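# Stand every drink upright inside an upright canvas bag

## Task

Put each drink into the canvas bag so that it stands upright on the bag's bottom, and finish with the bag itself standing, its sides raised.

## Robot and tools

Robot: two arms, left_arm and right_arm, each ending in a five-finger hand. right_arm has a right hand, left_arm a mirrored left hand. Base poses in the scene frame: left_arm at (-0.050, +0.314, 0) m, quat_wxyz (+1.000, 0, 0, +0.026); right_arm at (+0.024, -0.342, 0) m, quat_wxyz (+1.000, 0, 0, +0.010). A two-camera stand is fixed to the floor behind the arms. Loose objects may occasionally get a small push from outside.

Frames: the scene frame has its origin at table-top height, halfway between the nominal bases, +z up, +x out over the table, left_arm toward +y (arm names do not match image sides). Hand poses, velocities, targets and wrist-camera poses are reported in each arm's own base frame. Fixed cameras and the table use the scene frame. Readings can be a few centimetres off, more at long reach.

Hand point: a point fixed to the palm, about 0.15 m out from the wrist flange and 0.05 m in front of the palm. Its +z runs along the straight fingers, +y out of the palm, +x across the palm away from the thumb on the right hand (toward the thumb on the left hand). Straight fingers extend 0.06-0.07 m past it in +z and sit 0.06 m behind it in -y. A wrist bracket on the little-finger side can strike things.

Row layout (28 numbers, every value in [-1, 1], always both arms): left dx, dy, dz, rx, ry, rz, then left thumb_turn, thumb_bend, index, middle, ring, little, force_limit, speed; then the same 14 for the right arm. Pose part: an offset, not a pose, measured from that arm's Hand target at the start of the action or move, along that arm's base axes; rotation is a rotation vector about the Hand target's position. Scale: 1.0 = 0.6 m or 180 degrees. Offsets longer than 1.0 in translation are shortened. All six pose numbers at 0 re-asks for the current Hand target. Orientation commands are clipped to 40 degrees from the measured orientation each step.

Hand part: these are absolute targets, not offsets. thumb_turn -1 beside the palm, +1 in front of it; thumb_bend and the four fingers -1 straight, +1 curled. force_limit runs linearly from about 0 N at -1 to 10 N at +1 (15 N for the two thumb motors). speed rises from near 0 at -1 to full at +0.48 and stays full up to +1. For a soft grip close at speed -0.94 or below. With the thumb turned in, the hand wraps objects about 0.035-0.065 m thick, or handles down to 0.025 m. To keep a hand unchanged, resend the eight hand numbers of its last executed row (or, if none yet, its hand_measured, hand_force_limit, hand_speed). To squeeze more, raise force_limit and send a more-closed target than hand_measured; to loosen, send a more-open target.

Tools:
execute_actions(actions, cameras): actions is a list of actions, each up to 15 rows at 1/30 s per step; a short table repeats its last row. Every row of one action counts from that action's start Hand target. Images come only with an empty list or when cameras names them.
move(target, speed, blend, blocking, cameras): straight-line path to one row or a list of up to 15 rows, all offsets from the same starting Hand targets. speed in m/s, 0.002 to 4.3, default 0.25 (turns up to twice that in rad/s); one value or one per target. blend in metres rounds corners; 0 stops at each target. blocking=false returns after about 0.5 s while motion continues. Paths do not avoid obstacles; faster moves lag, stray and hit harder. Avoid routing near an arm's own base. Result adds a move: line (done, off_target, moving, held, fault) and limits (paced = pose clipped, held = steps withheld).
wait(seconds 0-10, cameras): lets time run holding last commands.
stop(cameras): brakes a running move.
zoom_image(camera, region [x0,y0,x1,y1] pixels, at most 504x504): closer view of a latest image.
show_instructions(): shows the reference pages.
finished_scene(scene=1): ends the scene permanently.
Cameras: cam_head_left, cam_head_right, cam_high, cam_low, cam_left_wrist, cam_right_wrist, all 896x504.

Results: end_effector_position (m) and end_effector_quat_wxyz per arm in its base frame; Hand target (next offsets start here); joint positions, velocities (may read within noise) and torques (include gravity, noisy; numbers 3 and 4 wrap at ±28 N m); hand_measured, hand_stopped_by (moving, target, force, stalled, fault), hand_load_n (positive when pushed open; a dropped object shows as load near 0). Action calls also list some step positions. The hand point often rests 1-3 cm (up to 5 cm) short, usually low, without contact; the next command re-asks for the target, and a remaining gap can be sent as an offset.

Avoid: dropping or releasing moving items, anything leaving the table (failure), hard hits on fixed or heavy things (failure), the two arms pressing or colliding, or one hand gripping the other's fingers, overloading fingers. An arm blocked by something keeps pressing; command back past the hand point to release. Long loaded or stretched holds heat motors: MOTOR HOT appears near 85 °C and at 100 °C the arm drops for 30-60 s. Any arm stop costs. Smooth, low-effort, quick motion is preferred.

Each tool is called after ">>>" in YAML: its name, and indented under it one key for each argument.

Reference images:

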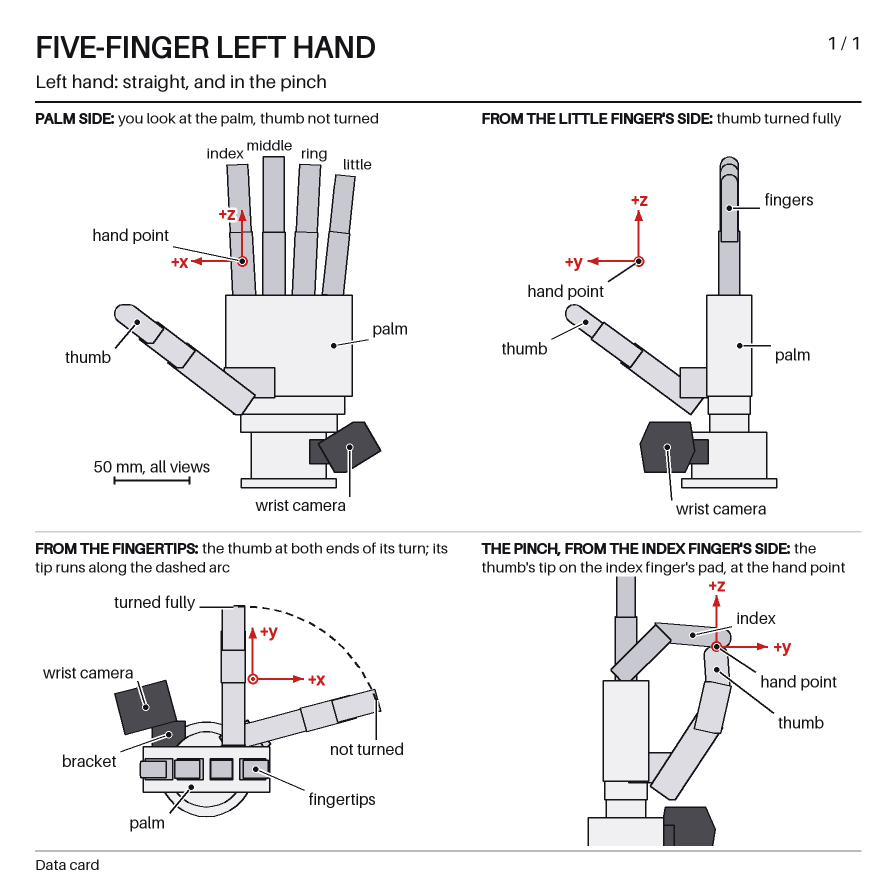

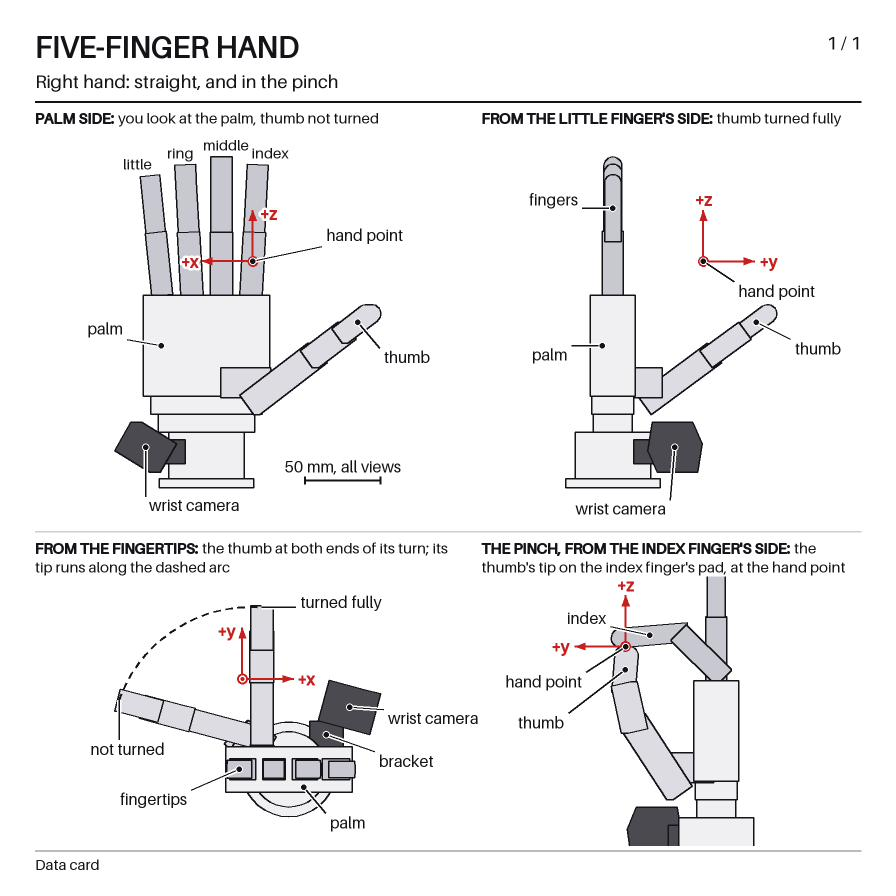

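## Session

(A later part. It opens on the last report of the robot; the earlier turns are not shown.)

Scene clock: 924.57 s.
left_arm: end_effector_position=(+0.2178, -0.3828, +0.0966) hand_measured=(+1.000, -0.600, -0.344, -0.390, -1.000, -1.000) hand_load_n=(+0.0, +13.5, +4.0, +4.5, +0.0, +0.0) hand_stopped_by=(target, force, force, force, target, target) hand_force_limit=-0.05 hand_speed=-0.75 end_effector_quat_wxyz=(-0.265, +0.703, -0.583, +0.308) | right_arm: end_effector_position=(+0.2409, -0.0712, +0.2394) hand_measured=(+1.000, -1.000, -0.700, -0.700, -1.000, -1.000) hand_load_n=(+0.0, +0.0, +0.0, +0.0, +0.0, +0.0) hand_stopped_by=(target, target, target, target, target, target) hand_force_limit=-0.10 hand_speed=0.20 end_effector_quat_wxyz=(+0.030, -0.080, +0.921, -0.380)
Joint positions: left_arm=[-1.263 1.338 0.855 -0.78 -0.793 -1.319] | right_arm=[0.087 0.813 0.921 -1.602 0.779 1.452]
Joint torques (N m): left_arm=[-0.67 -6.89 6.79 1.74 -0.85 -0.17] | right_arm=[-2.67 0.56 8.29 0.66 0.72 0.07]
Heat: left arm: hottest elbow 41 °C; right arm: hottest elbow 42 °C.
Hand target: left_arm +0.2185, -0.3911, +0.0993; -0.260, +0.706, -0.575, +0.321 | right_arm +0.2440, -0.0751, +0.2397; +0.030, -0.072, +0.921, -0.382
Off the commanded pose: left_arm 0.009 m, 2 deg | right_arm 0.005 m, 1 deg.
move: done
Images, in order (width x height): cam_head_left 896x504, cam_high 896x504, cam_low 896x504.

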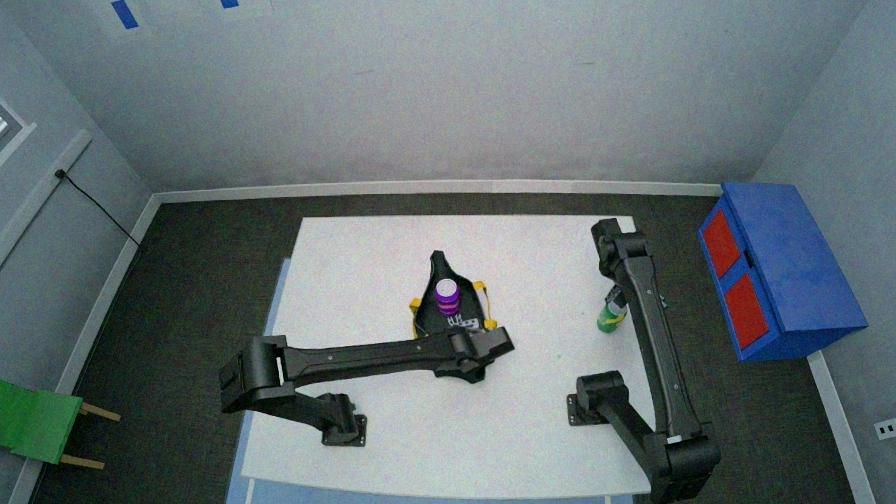

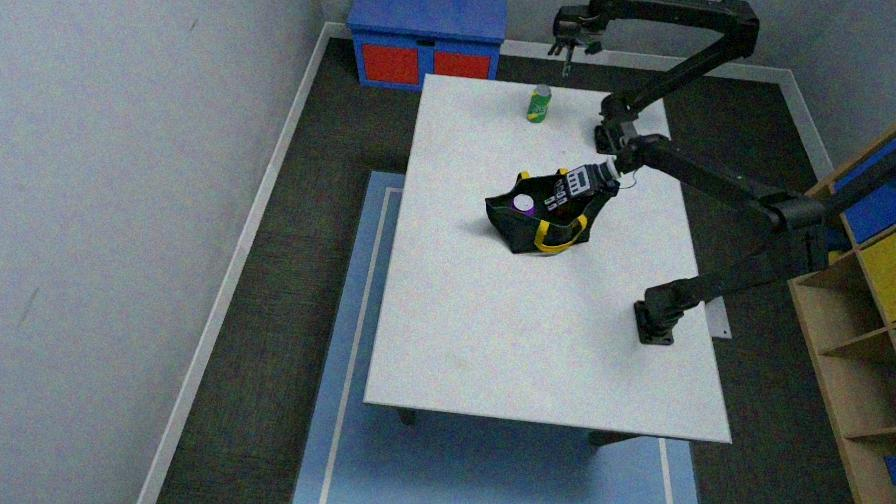

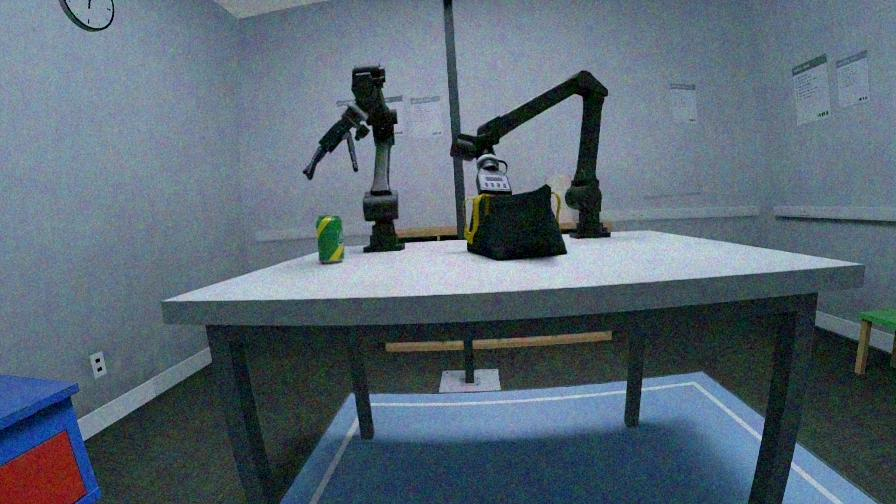

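>>> move:
  target:
    - [0,0,-0.002,0,0,0,1,-0.8,-0.6,-0.6,-1,-1,0.0,-0.6,0,0,0,0,0,0,1,-1,-0.7,-0.7,-1,-1,-0.1,0.2]
    - [0,0,-0.002,0,0,0,1,-1,-0.72,-0.72,-1,-1,0.0,-0.3,0,0,0,0,0,0,1,-1,-0.7,-0.7,-1,-1,-0.1,0.2]
    - [0,0,0.08,0,0,0,1,-1,-0.72,-0.72,-1,-1,0.0,-0.3,0,0,0,0,0,0,1,-1,-0.7,-0.7,-1,-1,-0.1,0.2]
  speed: 0.05
  cameras: ["cam_head_left","cam_high","cam_low","cam_left_wrist"]

>>> zoom_image:
  camera: "cam_high"
  region: [440, 100, 660, 270]

Scene clock: 933.50 s.
left_arm: end_effector_position=(+0.2160, -0.3734, +0.1233) hand_measured=(+1.000, -1.000, -0.720, -0.720, -1.000, -1.000) hand_load_n=(+0.0, +0.0, +0.0, +0.0, +0.0, +0.0) hand_stopped_by=(target, target, target, target, target, target) hand_force_limit=0.00 hand_speed=-0.30 end_effector_quat_wxyz=(-0.275, +0.701, -0.586, +0.300) | right_arm: end_effector_position=(+0.2409, -0.0712, +0.2394) hand_measured=(+1.000, -1.000, -0.700, -0.700, -1.000, -1.000) hand_load_n=(+0.0, +0.0, +0.0, +0.0, +0.0, +0.0) hand_stopped_by=(target, target, target, target, target, target) hand_force_limit=-0.10 hand_speed=0.20 end_effector_quat_wxyz=(+0.030, -0.080, +0.921, -0.380)
Joint positions: left_arm=[-1.264 1.294 0.898 -0.895 -0.8 -1.323] | right_arm=[0.087 0.813 0.921 -1.602 0.779 1.452]
Joint torques (N m): left_arm=[-0.15 -8.12 9.72 0.65 -0.53 -0.1] | right_arm=[-2.55 0.79 8.36 0.55 0.74 0.04]
Heat: left arm: hottest elbow 40 °C; right arm: hottest elbow 42 °C.
Hand target: left_arm +0.2184, -0.3911, +0.1472; -0.260, +0.706, -0.575, +0.320 | right_arm +0.2440, -0.0751, +0.2397; +0.030, -0.072, +0.921, -0.382
Off the commanded pose: left_arm 0.030 m, 3 deg | right_arm 0.005 m, 1 deg.
move: off_target (left_arm)
Images, in order (width x height): cam_head_left 896x504, cam_high 896x504, cam_low 896x504, cam_left_wrist 896x504.

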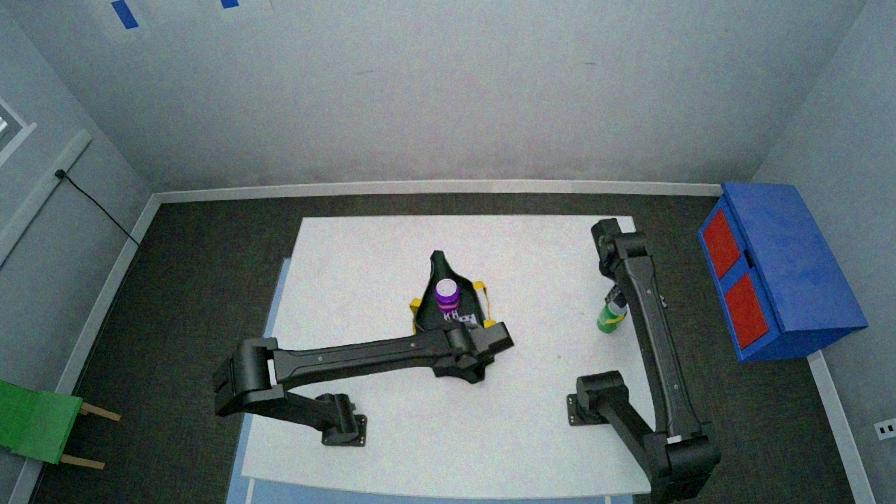

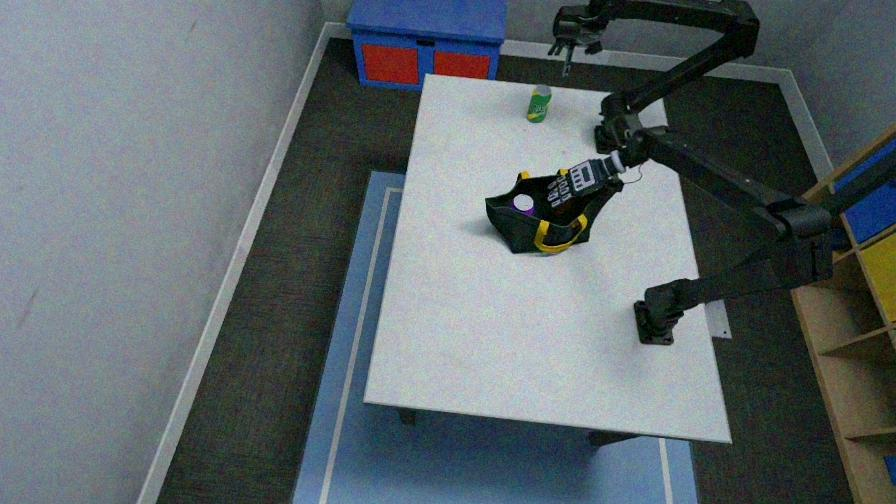

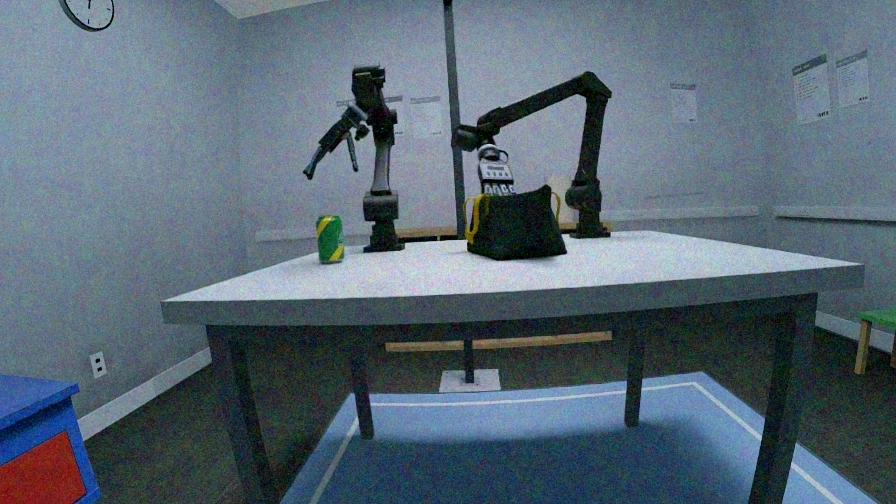

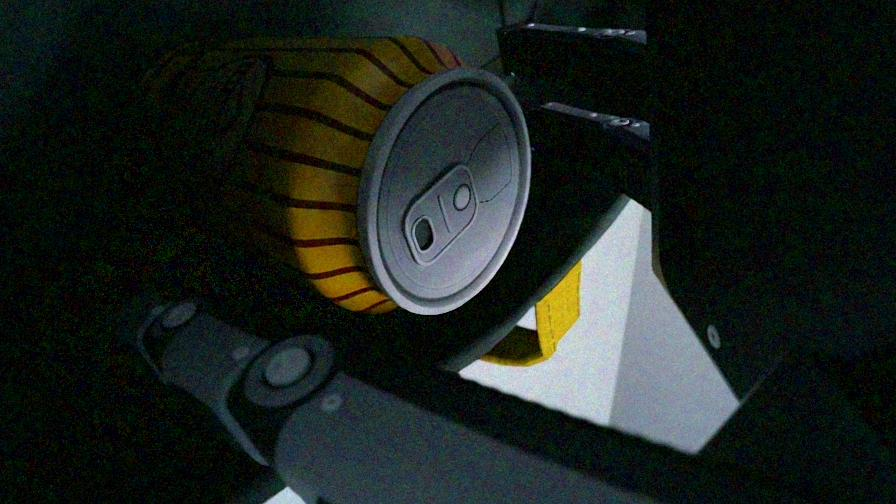

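Scaled by 2.291 from the camera's 896x504 image, which has a finer 1280x720 frame.

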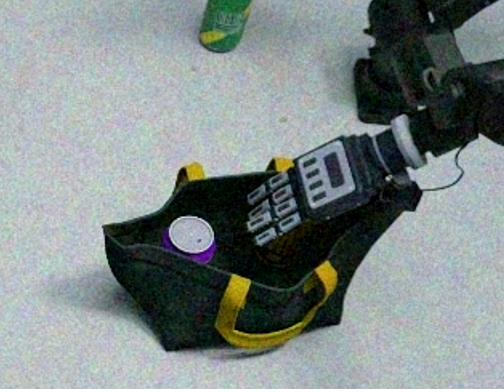

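>>> move:
  target:
    - [0,-0.015,0.22,0,0,0,1,-1,-0.72,-0.72,-1,-1,0.0,-0.3,0.05,0,0,0,0,0,1,-1,-0.7,-0.7,-1,-1,-0.1,0.2]
    - [0.186,0.62,0.22,0,0,0,1,-1,-0.72,-0.72,-1,-1,0.0,-0.3,0.05,0,-0.08,0,0,0,1,-1,-0.7,-0.7,-1,-1,-0.1,0.2]
  speed: [0.1,0.25]
  cameras: ["all"]

>>> zoom_image:
  camera: "cam_head_left"
  region: [400, 240, 500, 400]

>>> zoom_image:
  camera: "cam_high"
  region: [440, 100, 660, 270]

>>> zoom_image:
  camera: "cam_head_left"
  region: [560, 240, 660, 360]

Scene clock: 953.87 s.
left_arm: end_effector_position=(+0.3230, -0.0231, +0.2686) hand_measured=(+1.000, -1.000, -0.720, -0.720, -1.000, -1.000) hand_load_n=(+0.0, +0.0, +0.0, +0.0, +0.0, +0.0) hand_stopped_by=(target, target, target, target, target, target) hand_force_limit=0.00 hand_speed=-0.30 end_effector_quat_wxyz=(-0.249, +0.713, -0.576, +0.313) | right_arm: end_effector_position=(+0.2717, -0.0707, +0.1915) hand_measured=(+1.000, -1.000, -0.700, -0.700, -1.000, -1.000) hand_load_n=(+0.0, +0.0, +0.0, +0.0, +0.0, +0.0) hand_stopped_by=(target, target, target, target, target, target) hand_force_limit=-0.10 hand_speed=0.20 end_effector_quat_wxyz=(+0.031, -0.076, +0.921, -0.380)
Joint positions: left_arm=[0.099 0.732 0.877 -0.897 0.079 -0.146] | right_arm=[0.079 0.898 0.836 -1.424 0.779 1.45]
Joint torques (N m): left_arm=[-0.09 -1.67 9.05 2.73 0.31 0.11] | right_arm=[-3.14 -0.09 8.29 0.62 0.71 -0.09]
Heat: left arm: hottest elbow 41 °C; right arm: hottest elbow 41 °C.
Hand target: left_arm +0.3300, -0.0191, +0.2791; -0.260, +0.706, -0.575, +0.320 | right_arm +0.2740, -0.0752, +0.1916; +0.030, -0.072, +0.921, -0.382
Off the commanded pose: left_arm 0.013 m, 2 deg | right_arm 0.005 m, 1 deg.
move: off_target (left_arm)

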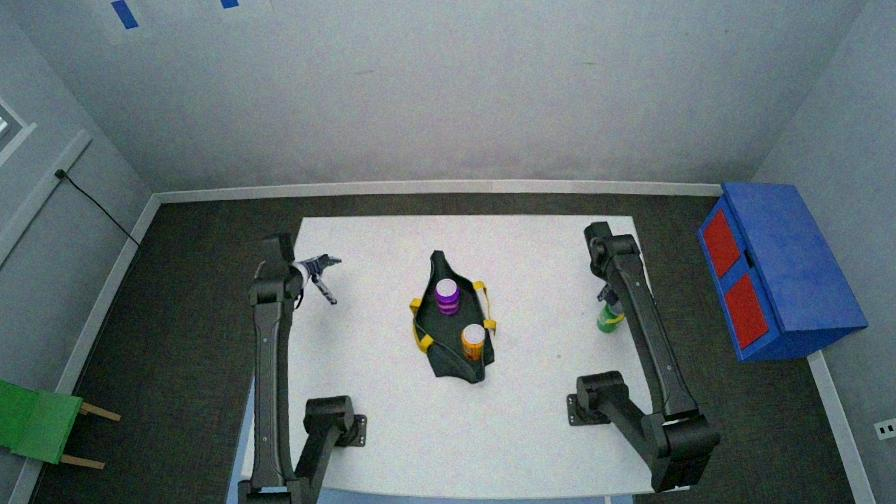

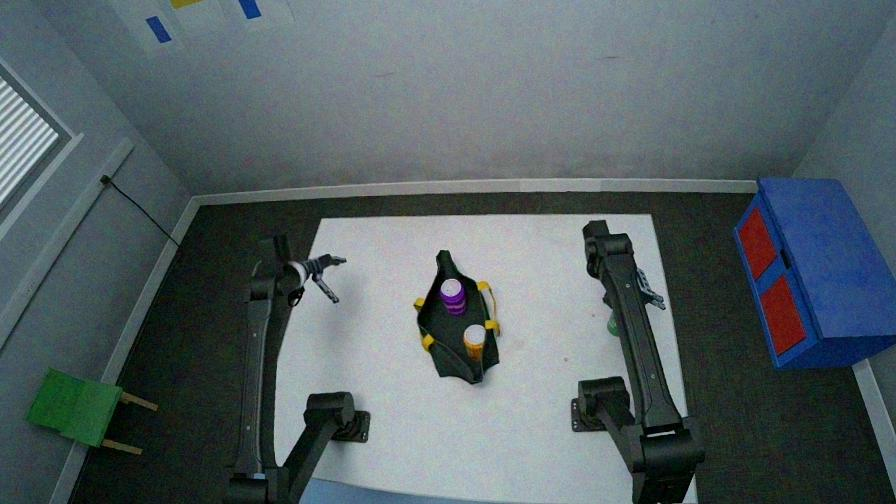

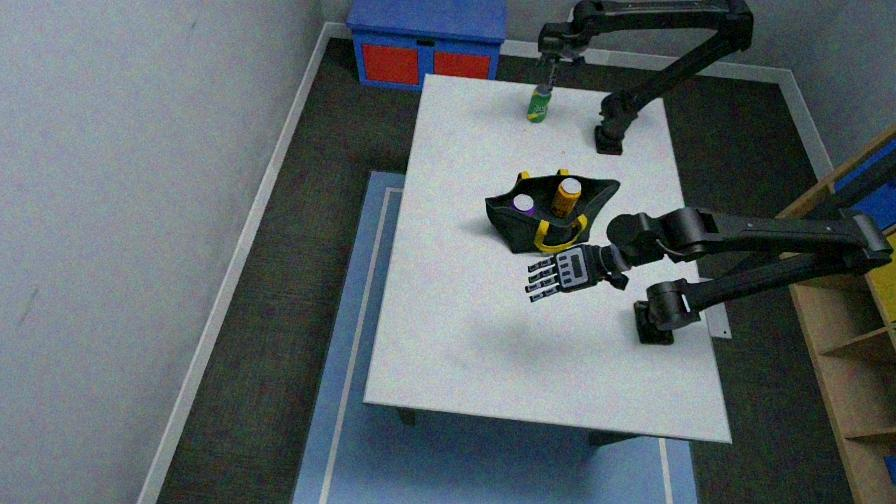

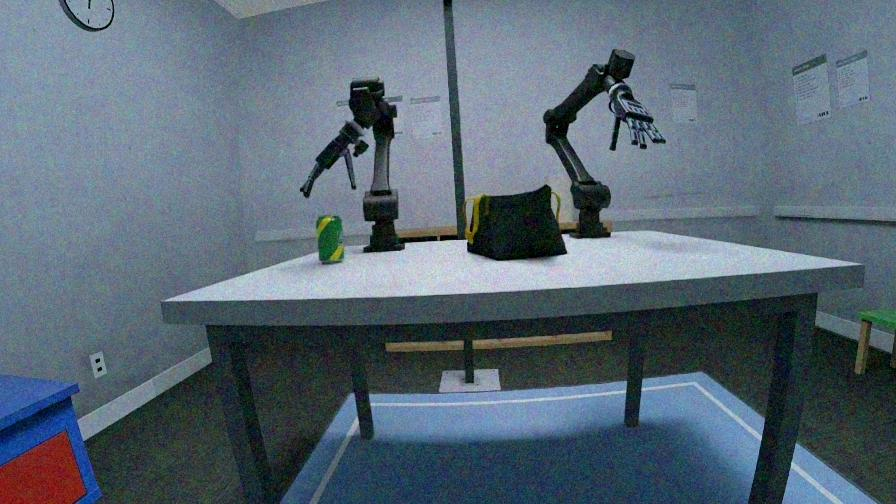

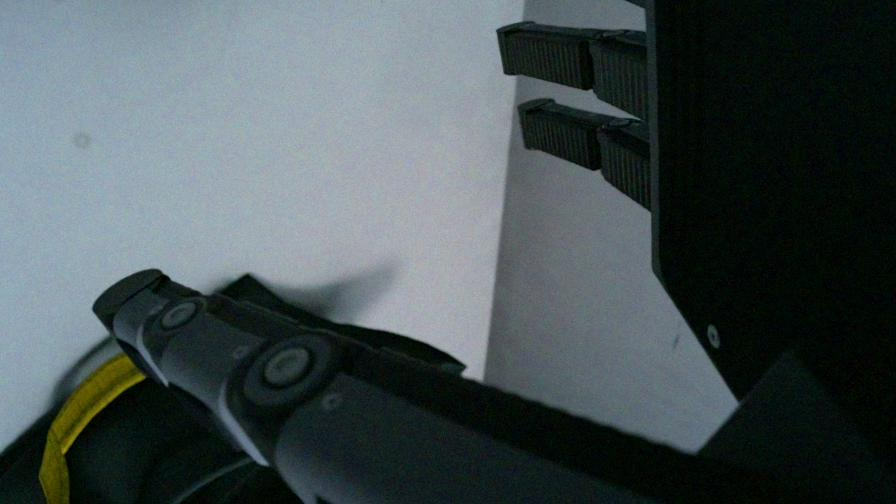

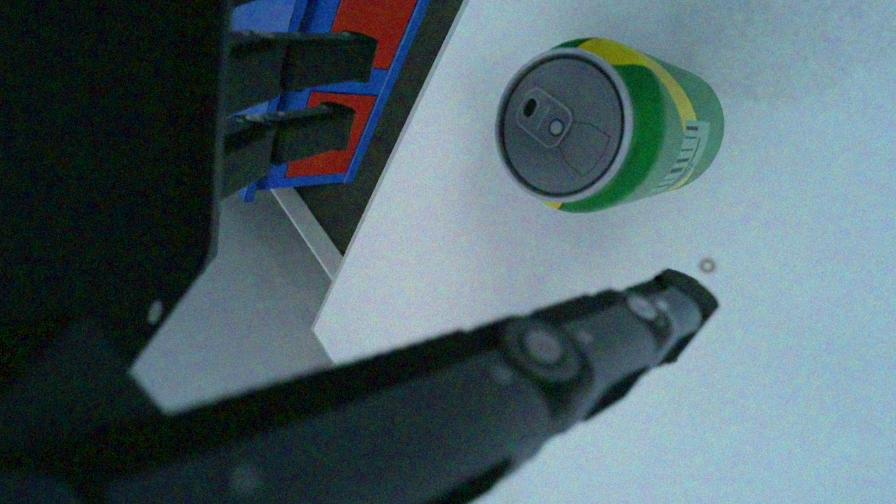

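Scaled by 3.150 from the camera's 896x504 image, which has a finer 1280x720 frame.

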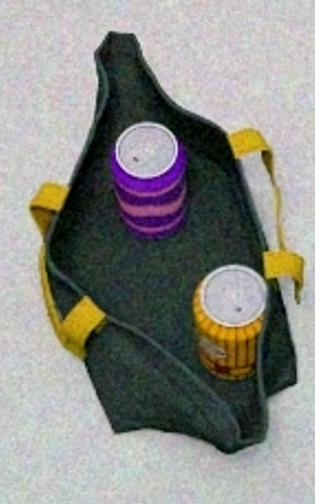

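Scaled by 2.291 from the camera's 896x504 image, which has a finer 1280x720 frame.

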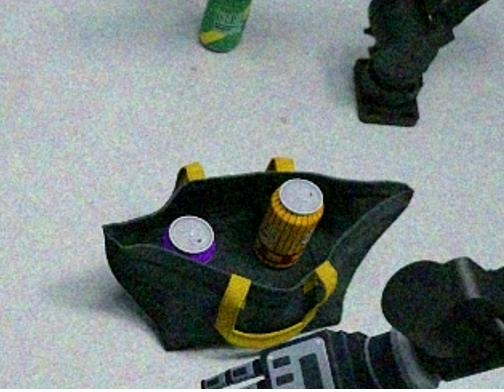

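Scaled by 4.200 from the camera's 896x504 image, which has a finer 1280x720 frame.

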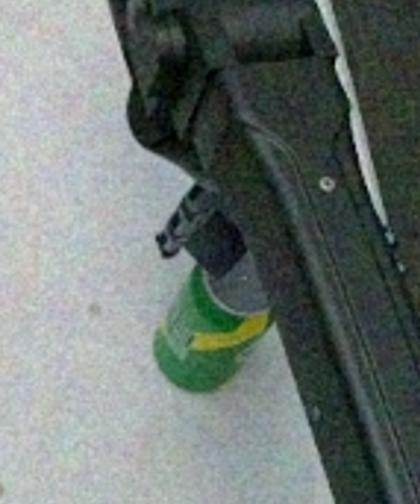

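>>> move:
  target: [0,0,0,0,0,0,1,-1,-0.72,-0.72,-1,-1,0.0,-0.3,0.032,-0.015,-0.07,0,0,0,1,-1,-0.7,-0.7,-1,-1,-0.1,0.2]
  speed: 0.12
  cameras: ["cam_right_wrist","cam_head_left","cam_low","cam_head_right"]

>>> zoom_image:
  camera: "cam_head_left"
  region: [560, 240, 660, 360]

>>> zoom_image:
  camera: "cam_low"
  region: [260, 140, 420, 280]

Scene clock: 963.87 s.
left_arm: end_effector_position=(+0.3230, -0.0230, +0.2686) hand_measured=(+1.000, -1.000, -0.720, -0.720, -1.000, -1.000) hand_load_n=(+0.0, +0.0, +0.0, +0.0, +0.0, +0.0) hand_stopped_by=(target, target, target, target, target, target) hand_force_limit=0.00 hand_speed=-0.30 end_effector_quat_wxyz=(-0.249, +0.713, -0.577, +0.313) | right_arm: end_effector_position=(+0.2911, -0.0800, +0.1494) hand_measured=(+1.000, -1.000, -0.700, -0.700, -1.000, -1.000) hand_load_n=(+0.0, +0.0, +0.0, +0.0, +0.0, +0.0) hand_stopped_by=(target, target, target, target, target, target) hand_force_limit=-0.10 hand_speed=0.20 end_effector_quat_wxyz=(+0.030, -0.075, +0.921, -0.382)
Joint positions: left_arm=[0.099 0.732 0.877 -0.897 0.079 -0.145] | right_arm=[0.038 0.967 0.761 -1.242 0.779 1.395]
Joint torques (N m): left_arm=[0.73 -1.08 8.92 2.48 0.27 0.11] | right_arm=[-3.14 -1.61 8.39 0.61 0.55 -0.05]
Heat: left arm: hottest elbow 40 °C; right arm: hottest elbow 42 °C.
Hand target: left_arm +0.3300, -0.0190, +0.2791; -0.260, +0.706, -0.575, +0.320 | right_arm +0.2933, -0.0841, +0.1498; +0.030, -0.072, +0.921, -0.382
Off the commanded pose: left_arm 0.013 m, 2 deg | right_arm 0.005 m, 0 deg.
move: off_target (left_arm)
Images, in order (width x height): cam_head_left 896x504, cam_head_right 896x504, cam_low 896x504, cam_right_wrist 896x504.

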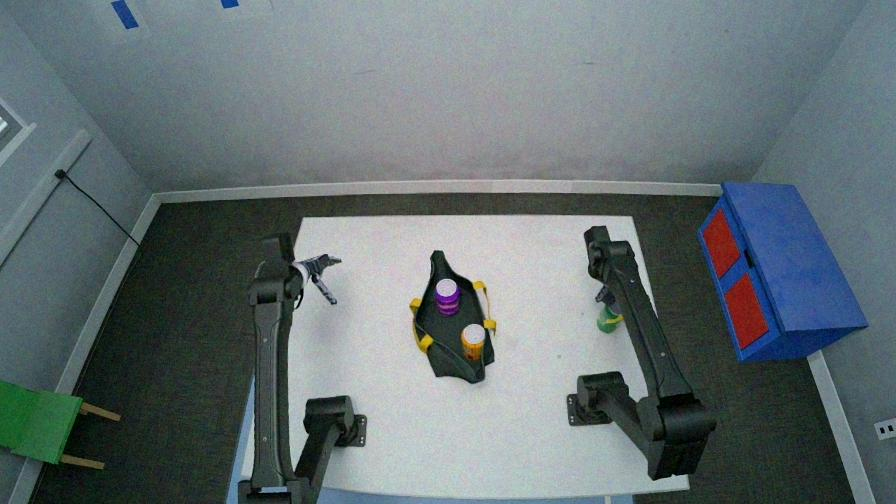

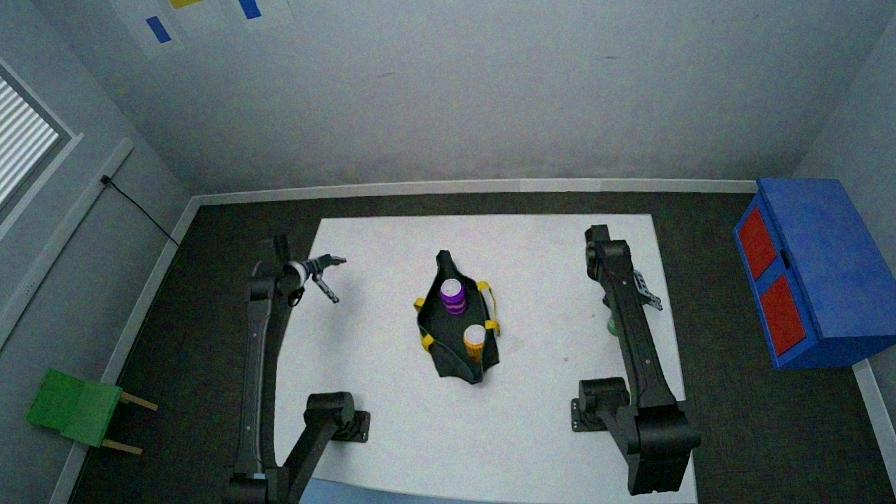

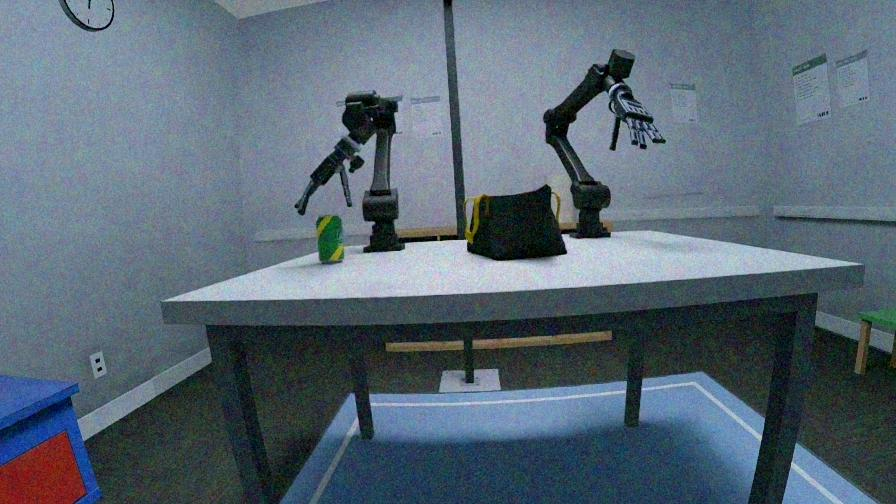

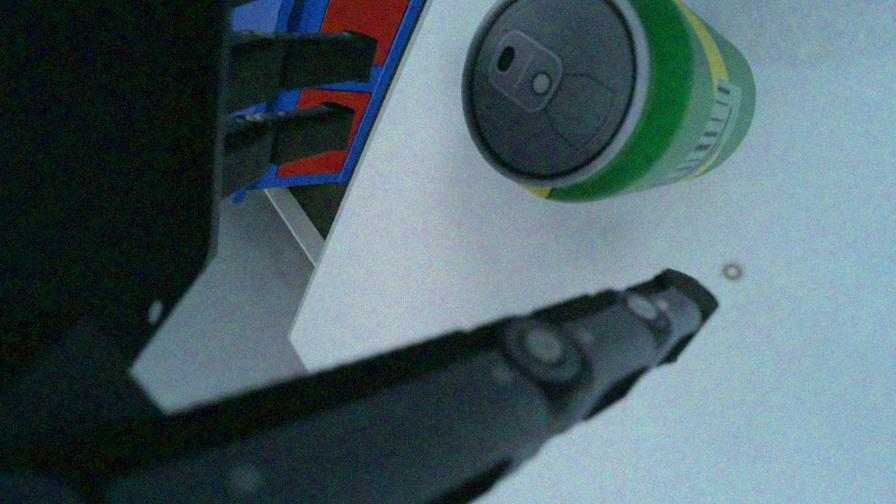

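Scaled by 4.200 from the camera's 896x504 image, which has a finer 1280x720 frame.

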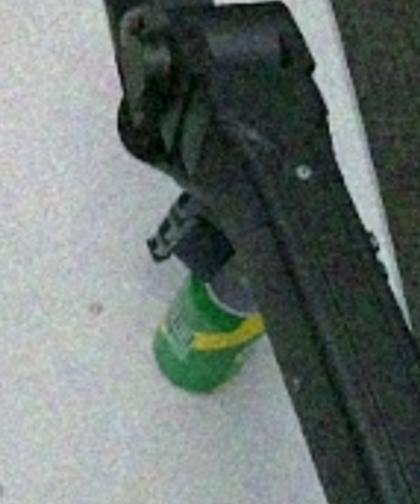

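Scaled by 3.150 from the camera's 896x504 image, which has a finer 1280x720 frame.

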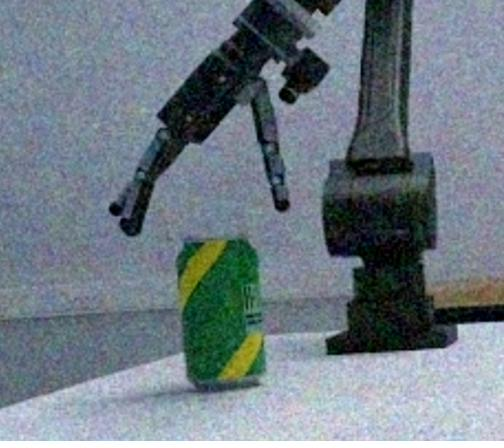

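>>> move:
  target:
    - [0,0,0,0,0,0,1,-1,-0.72,-0.72,-1,-1,0.0,-0.3,0.0,0.013,-0.092,0,0,0,1,-1,-0.7,-0.7,-1,-1,-0.1,0.2]
    - [0,0,0,0,0,0,1,-1,-0.72,-0.72,-1,-1,0.0,-0.3,0.0,0.013,-0.092,0,0,0,1,-0.65,-0.5,-0.5,-1,-1,-0.2,-0.5]
  speed: 0.1
  cameras: ["cam_right_wrist","cam_head_left","cam_low"]

>>> zoom_image:
  camera: "cam_low"
  region: [260, 140, 420, 280]

Scene clock: 973.30 s.
left_arm: end_effector_position=(+0.3230, -0.0230, +0.2686) hand_measured=(+1.000, -1.000, -0.720, -0.720, -1.000, -1.000) hand_load_n=(+0.0, +0.0, +0.0, +0.0, +0.0, +0.0) hand_stopped_by=(target, target, target, target, target, target) hand_force_limit=0.00 hand_speed=-0.30 end_effector_quat_wxyz=(-0.249, +0.713, -0.577, +0.313) | right_arm: end_effector_position=(+0.2871, -0.0804, +0.0939) hand_measured=(+1.000, -0.650, -0.500, -0.500, -1.000, -1.000) hand_load_n=(+0.0, +0.0, +0.0, +0.0, +0.0, +0.0) hand_stopped_by=(target, target, target, target, target, target) hand_force_limit=-0.20 hand_speed=-0.50 end_effector_quat_wxyz=(+0.021, -0.072, +0.921, -0.381)
Joint positions: left_arm=[0.099 0.732 0.877 -0.897 0.079 -0.145] | right_arm=[0.038 1.027 0.647 -1.097 0.779 1.414]
Joint torques (N m): left_arm=[1.08 -0.73 8.95 2.54 0.26 0.13] | right_arm=[0.26 -1.2 7.79 0.77 0.64 0.19]
Heat: left arm: hottest elbow 40 °C; right arm: hottest elbow 41 °C.
Hand target: left_arm +0.3300, -0.0190, +0.2791; -0.260, +0.706, -0.575, +0.320 | right_arm +0.2931, -0.0763, +0.0944; +0.030, -0.072, +0.921, -0.382
Off the commanded pose: left_arm 0.013 m, 2 deg | right_arm 0.007 m, 1 deg.
move: off_target (left_arm)
Images, in order (width x height): cam_head_left 896x504, cam_low 896x504, cam_right_wrist 896x504.

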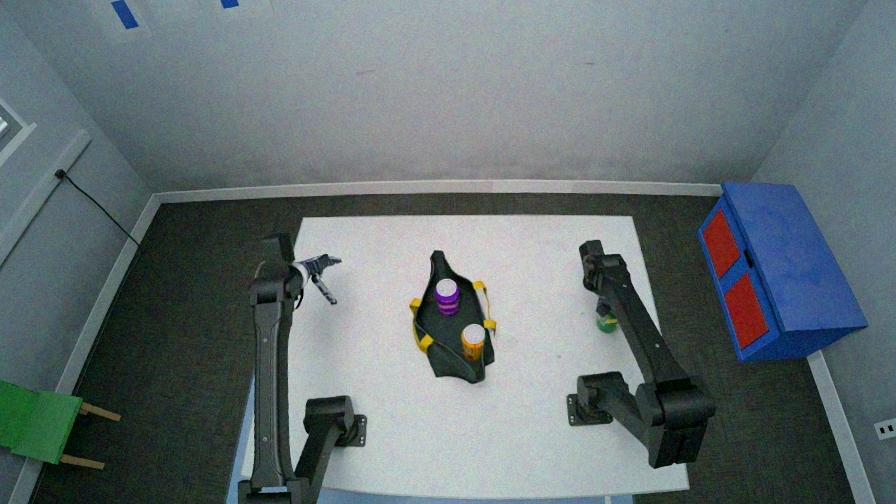

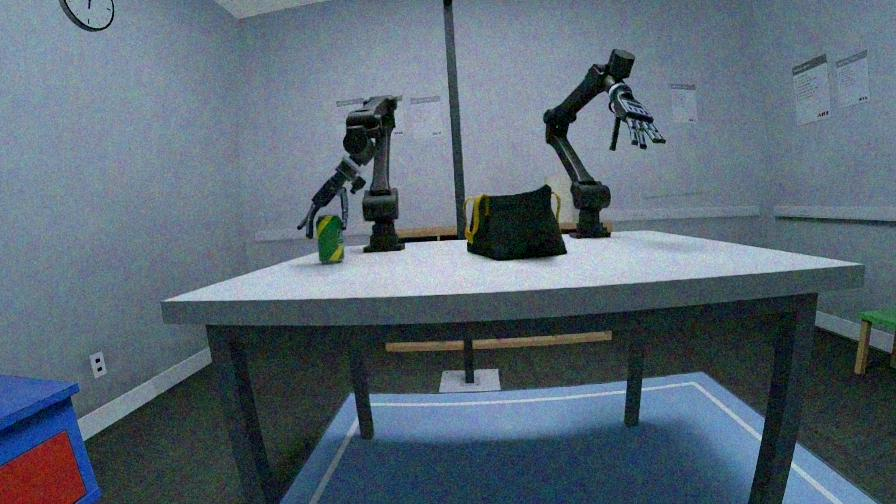

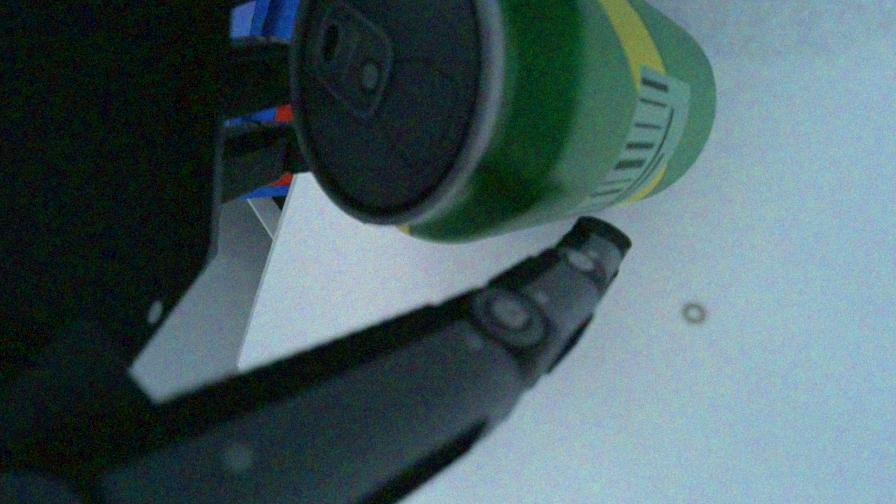

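Scaled by 3.150 from the camera's 896x504 image, which has a finer 1280x720 frame.

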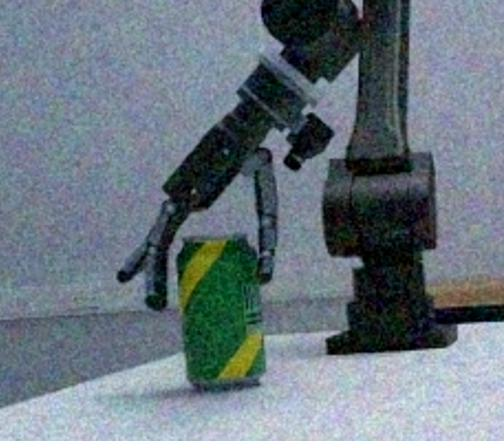

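>>> move:
  target:
    - [0,0,0,0,0,0,1,-1,-0.72,-0.72,-1,-1,0.0,-0.3,0.0,-0.008,-0.012,0,0,0,1,-0.65,-0.5,-0.5,-1,-1,-0.2,-0.5]
    - [0,0,0,0,0,0,1,-1,-0.72,-0.72,-1,-1,0.0,-0.3,0.0,-0.008,-0.012,0,0,0,1,0.2,0.2,0.2,-1,-1,-0.05,-0.75]
  speed: 0.05
  cameras: ["cam_right_wrist","cam_low"]

>>> zoom_image:
  camera: "cam_low"
  region: [260, 140, 420, 280]

Scene clock: 982.27 s.
left_arm: end_effector_position=(+0.3230, -0.0230, +0.2686) hand_measured=(+1.000, -1.000, -0.720, -0.720, -1.000, -1.000) hand_load_n=(+0.0, +0.0, +0.0, +0.0, -0.5, +0.0) hand_stopped_by=(target, target, target, target, target, target) hand_force_limit=0.00 hand_speed=-0.30 end_effector_quat_wxyz=(-0.249, +0.713, -0.577, +0.313) | right_arm: end_effector_position=(+0.2918, -0.0802, +0.0881) hand_measured=(+1.000, +0.200, +0.200, +0.200, -1.000, -1.000) hand_load_n=(+0.0, +0.0, +0.5, +0.5, +0.0, +0.0) hand_stopped_by=(target, target, target, target, target, target) hand_force_limit=-0.05 hand_speed=-0.75 end_effector_quat_wxyz=(+0.032, -0.069, +0.921, -0.382)
Joint positions: left_arm=[0.099 0.732 0.877 -0.897 0.079 -0.145] | right_arm=[0.038 1.032 0.631 -1.051 0.779 1.411]
Joint torques (N m): left_arm=[0.73 -1.38 8.98 2.55 0.29 0.11] | right_arm=[-1.61 -1.03 7.58 0.57 0.56 -0.09]
Heat: left arm: hottest elbow 39 °C; right arm: hottest elbow 41 °C.
Hand target: left_arm +0.3300, -0.0190, +0.2791; -0.260, +0.706, -0.575, +0.320 | right_arm +0.2932, -0.0811, +0.0873; +0.030, -0.072, +0.921, -0.382
Off the commanded pose: left_arm 0.013 m, 2 deg | right_arm 0.002 m, 0 deg.
move: off_target (left_arm)
Images, in order (width x height): cam_low 896x504, cam_right_wrist 896x504.

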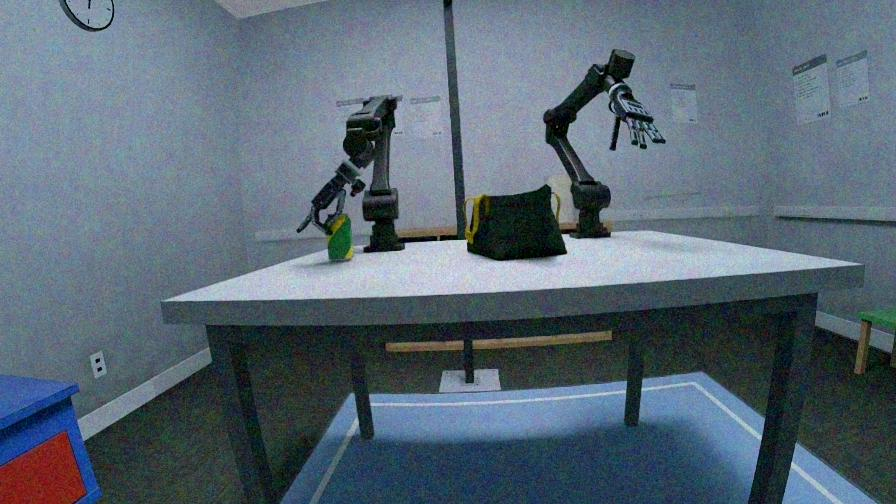

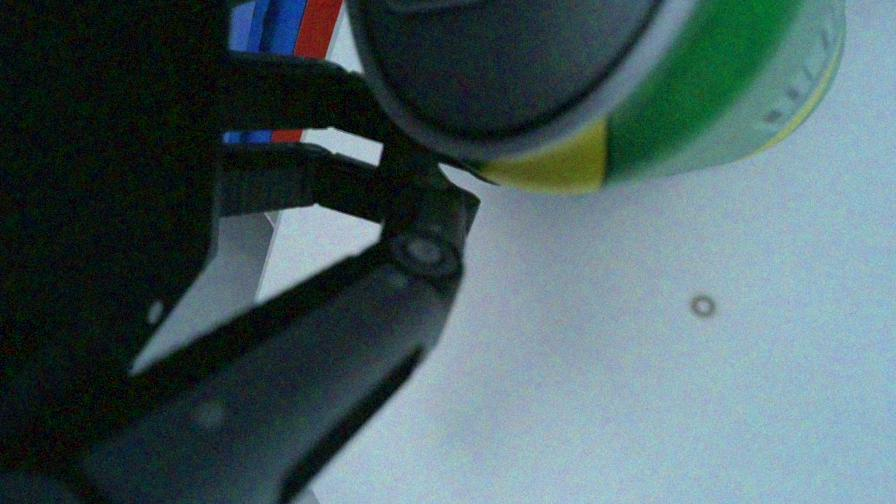

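Scaled by 3.150 from the camera's 896x504 image, which has a finer 1280x720 frame.

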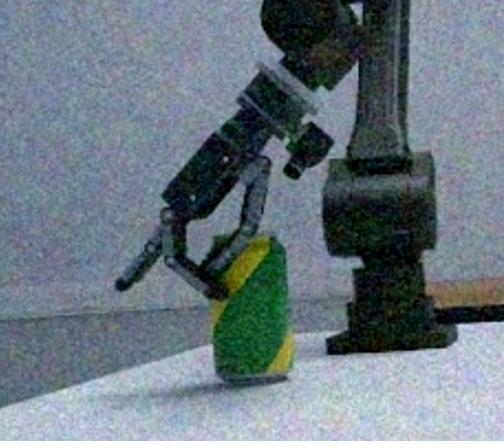

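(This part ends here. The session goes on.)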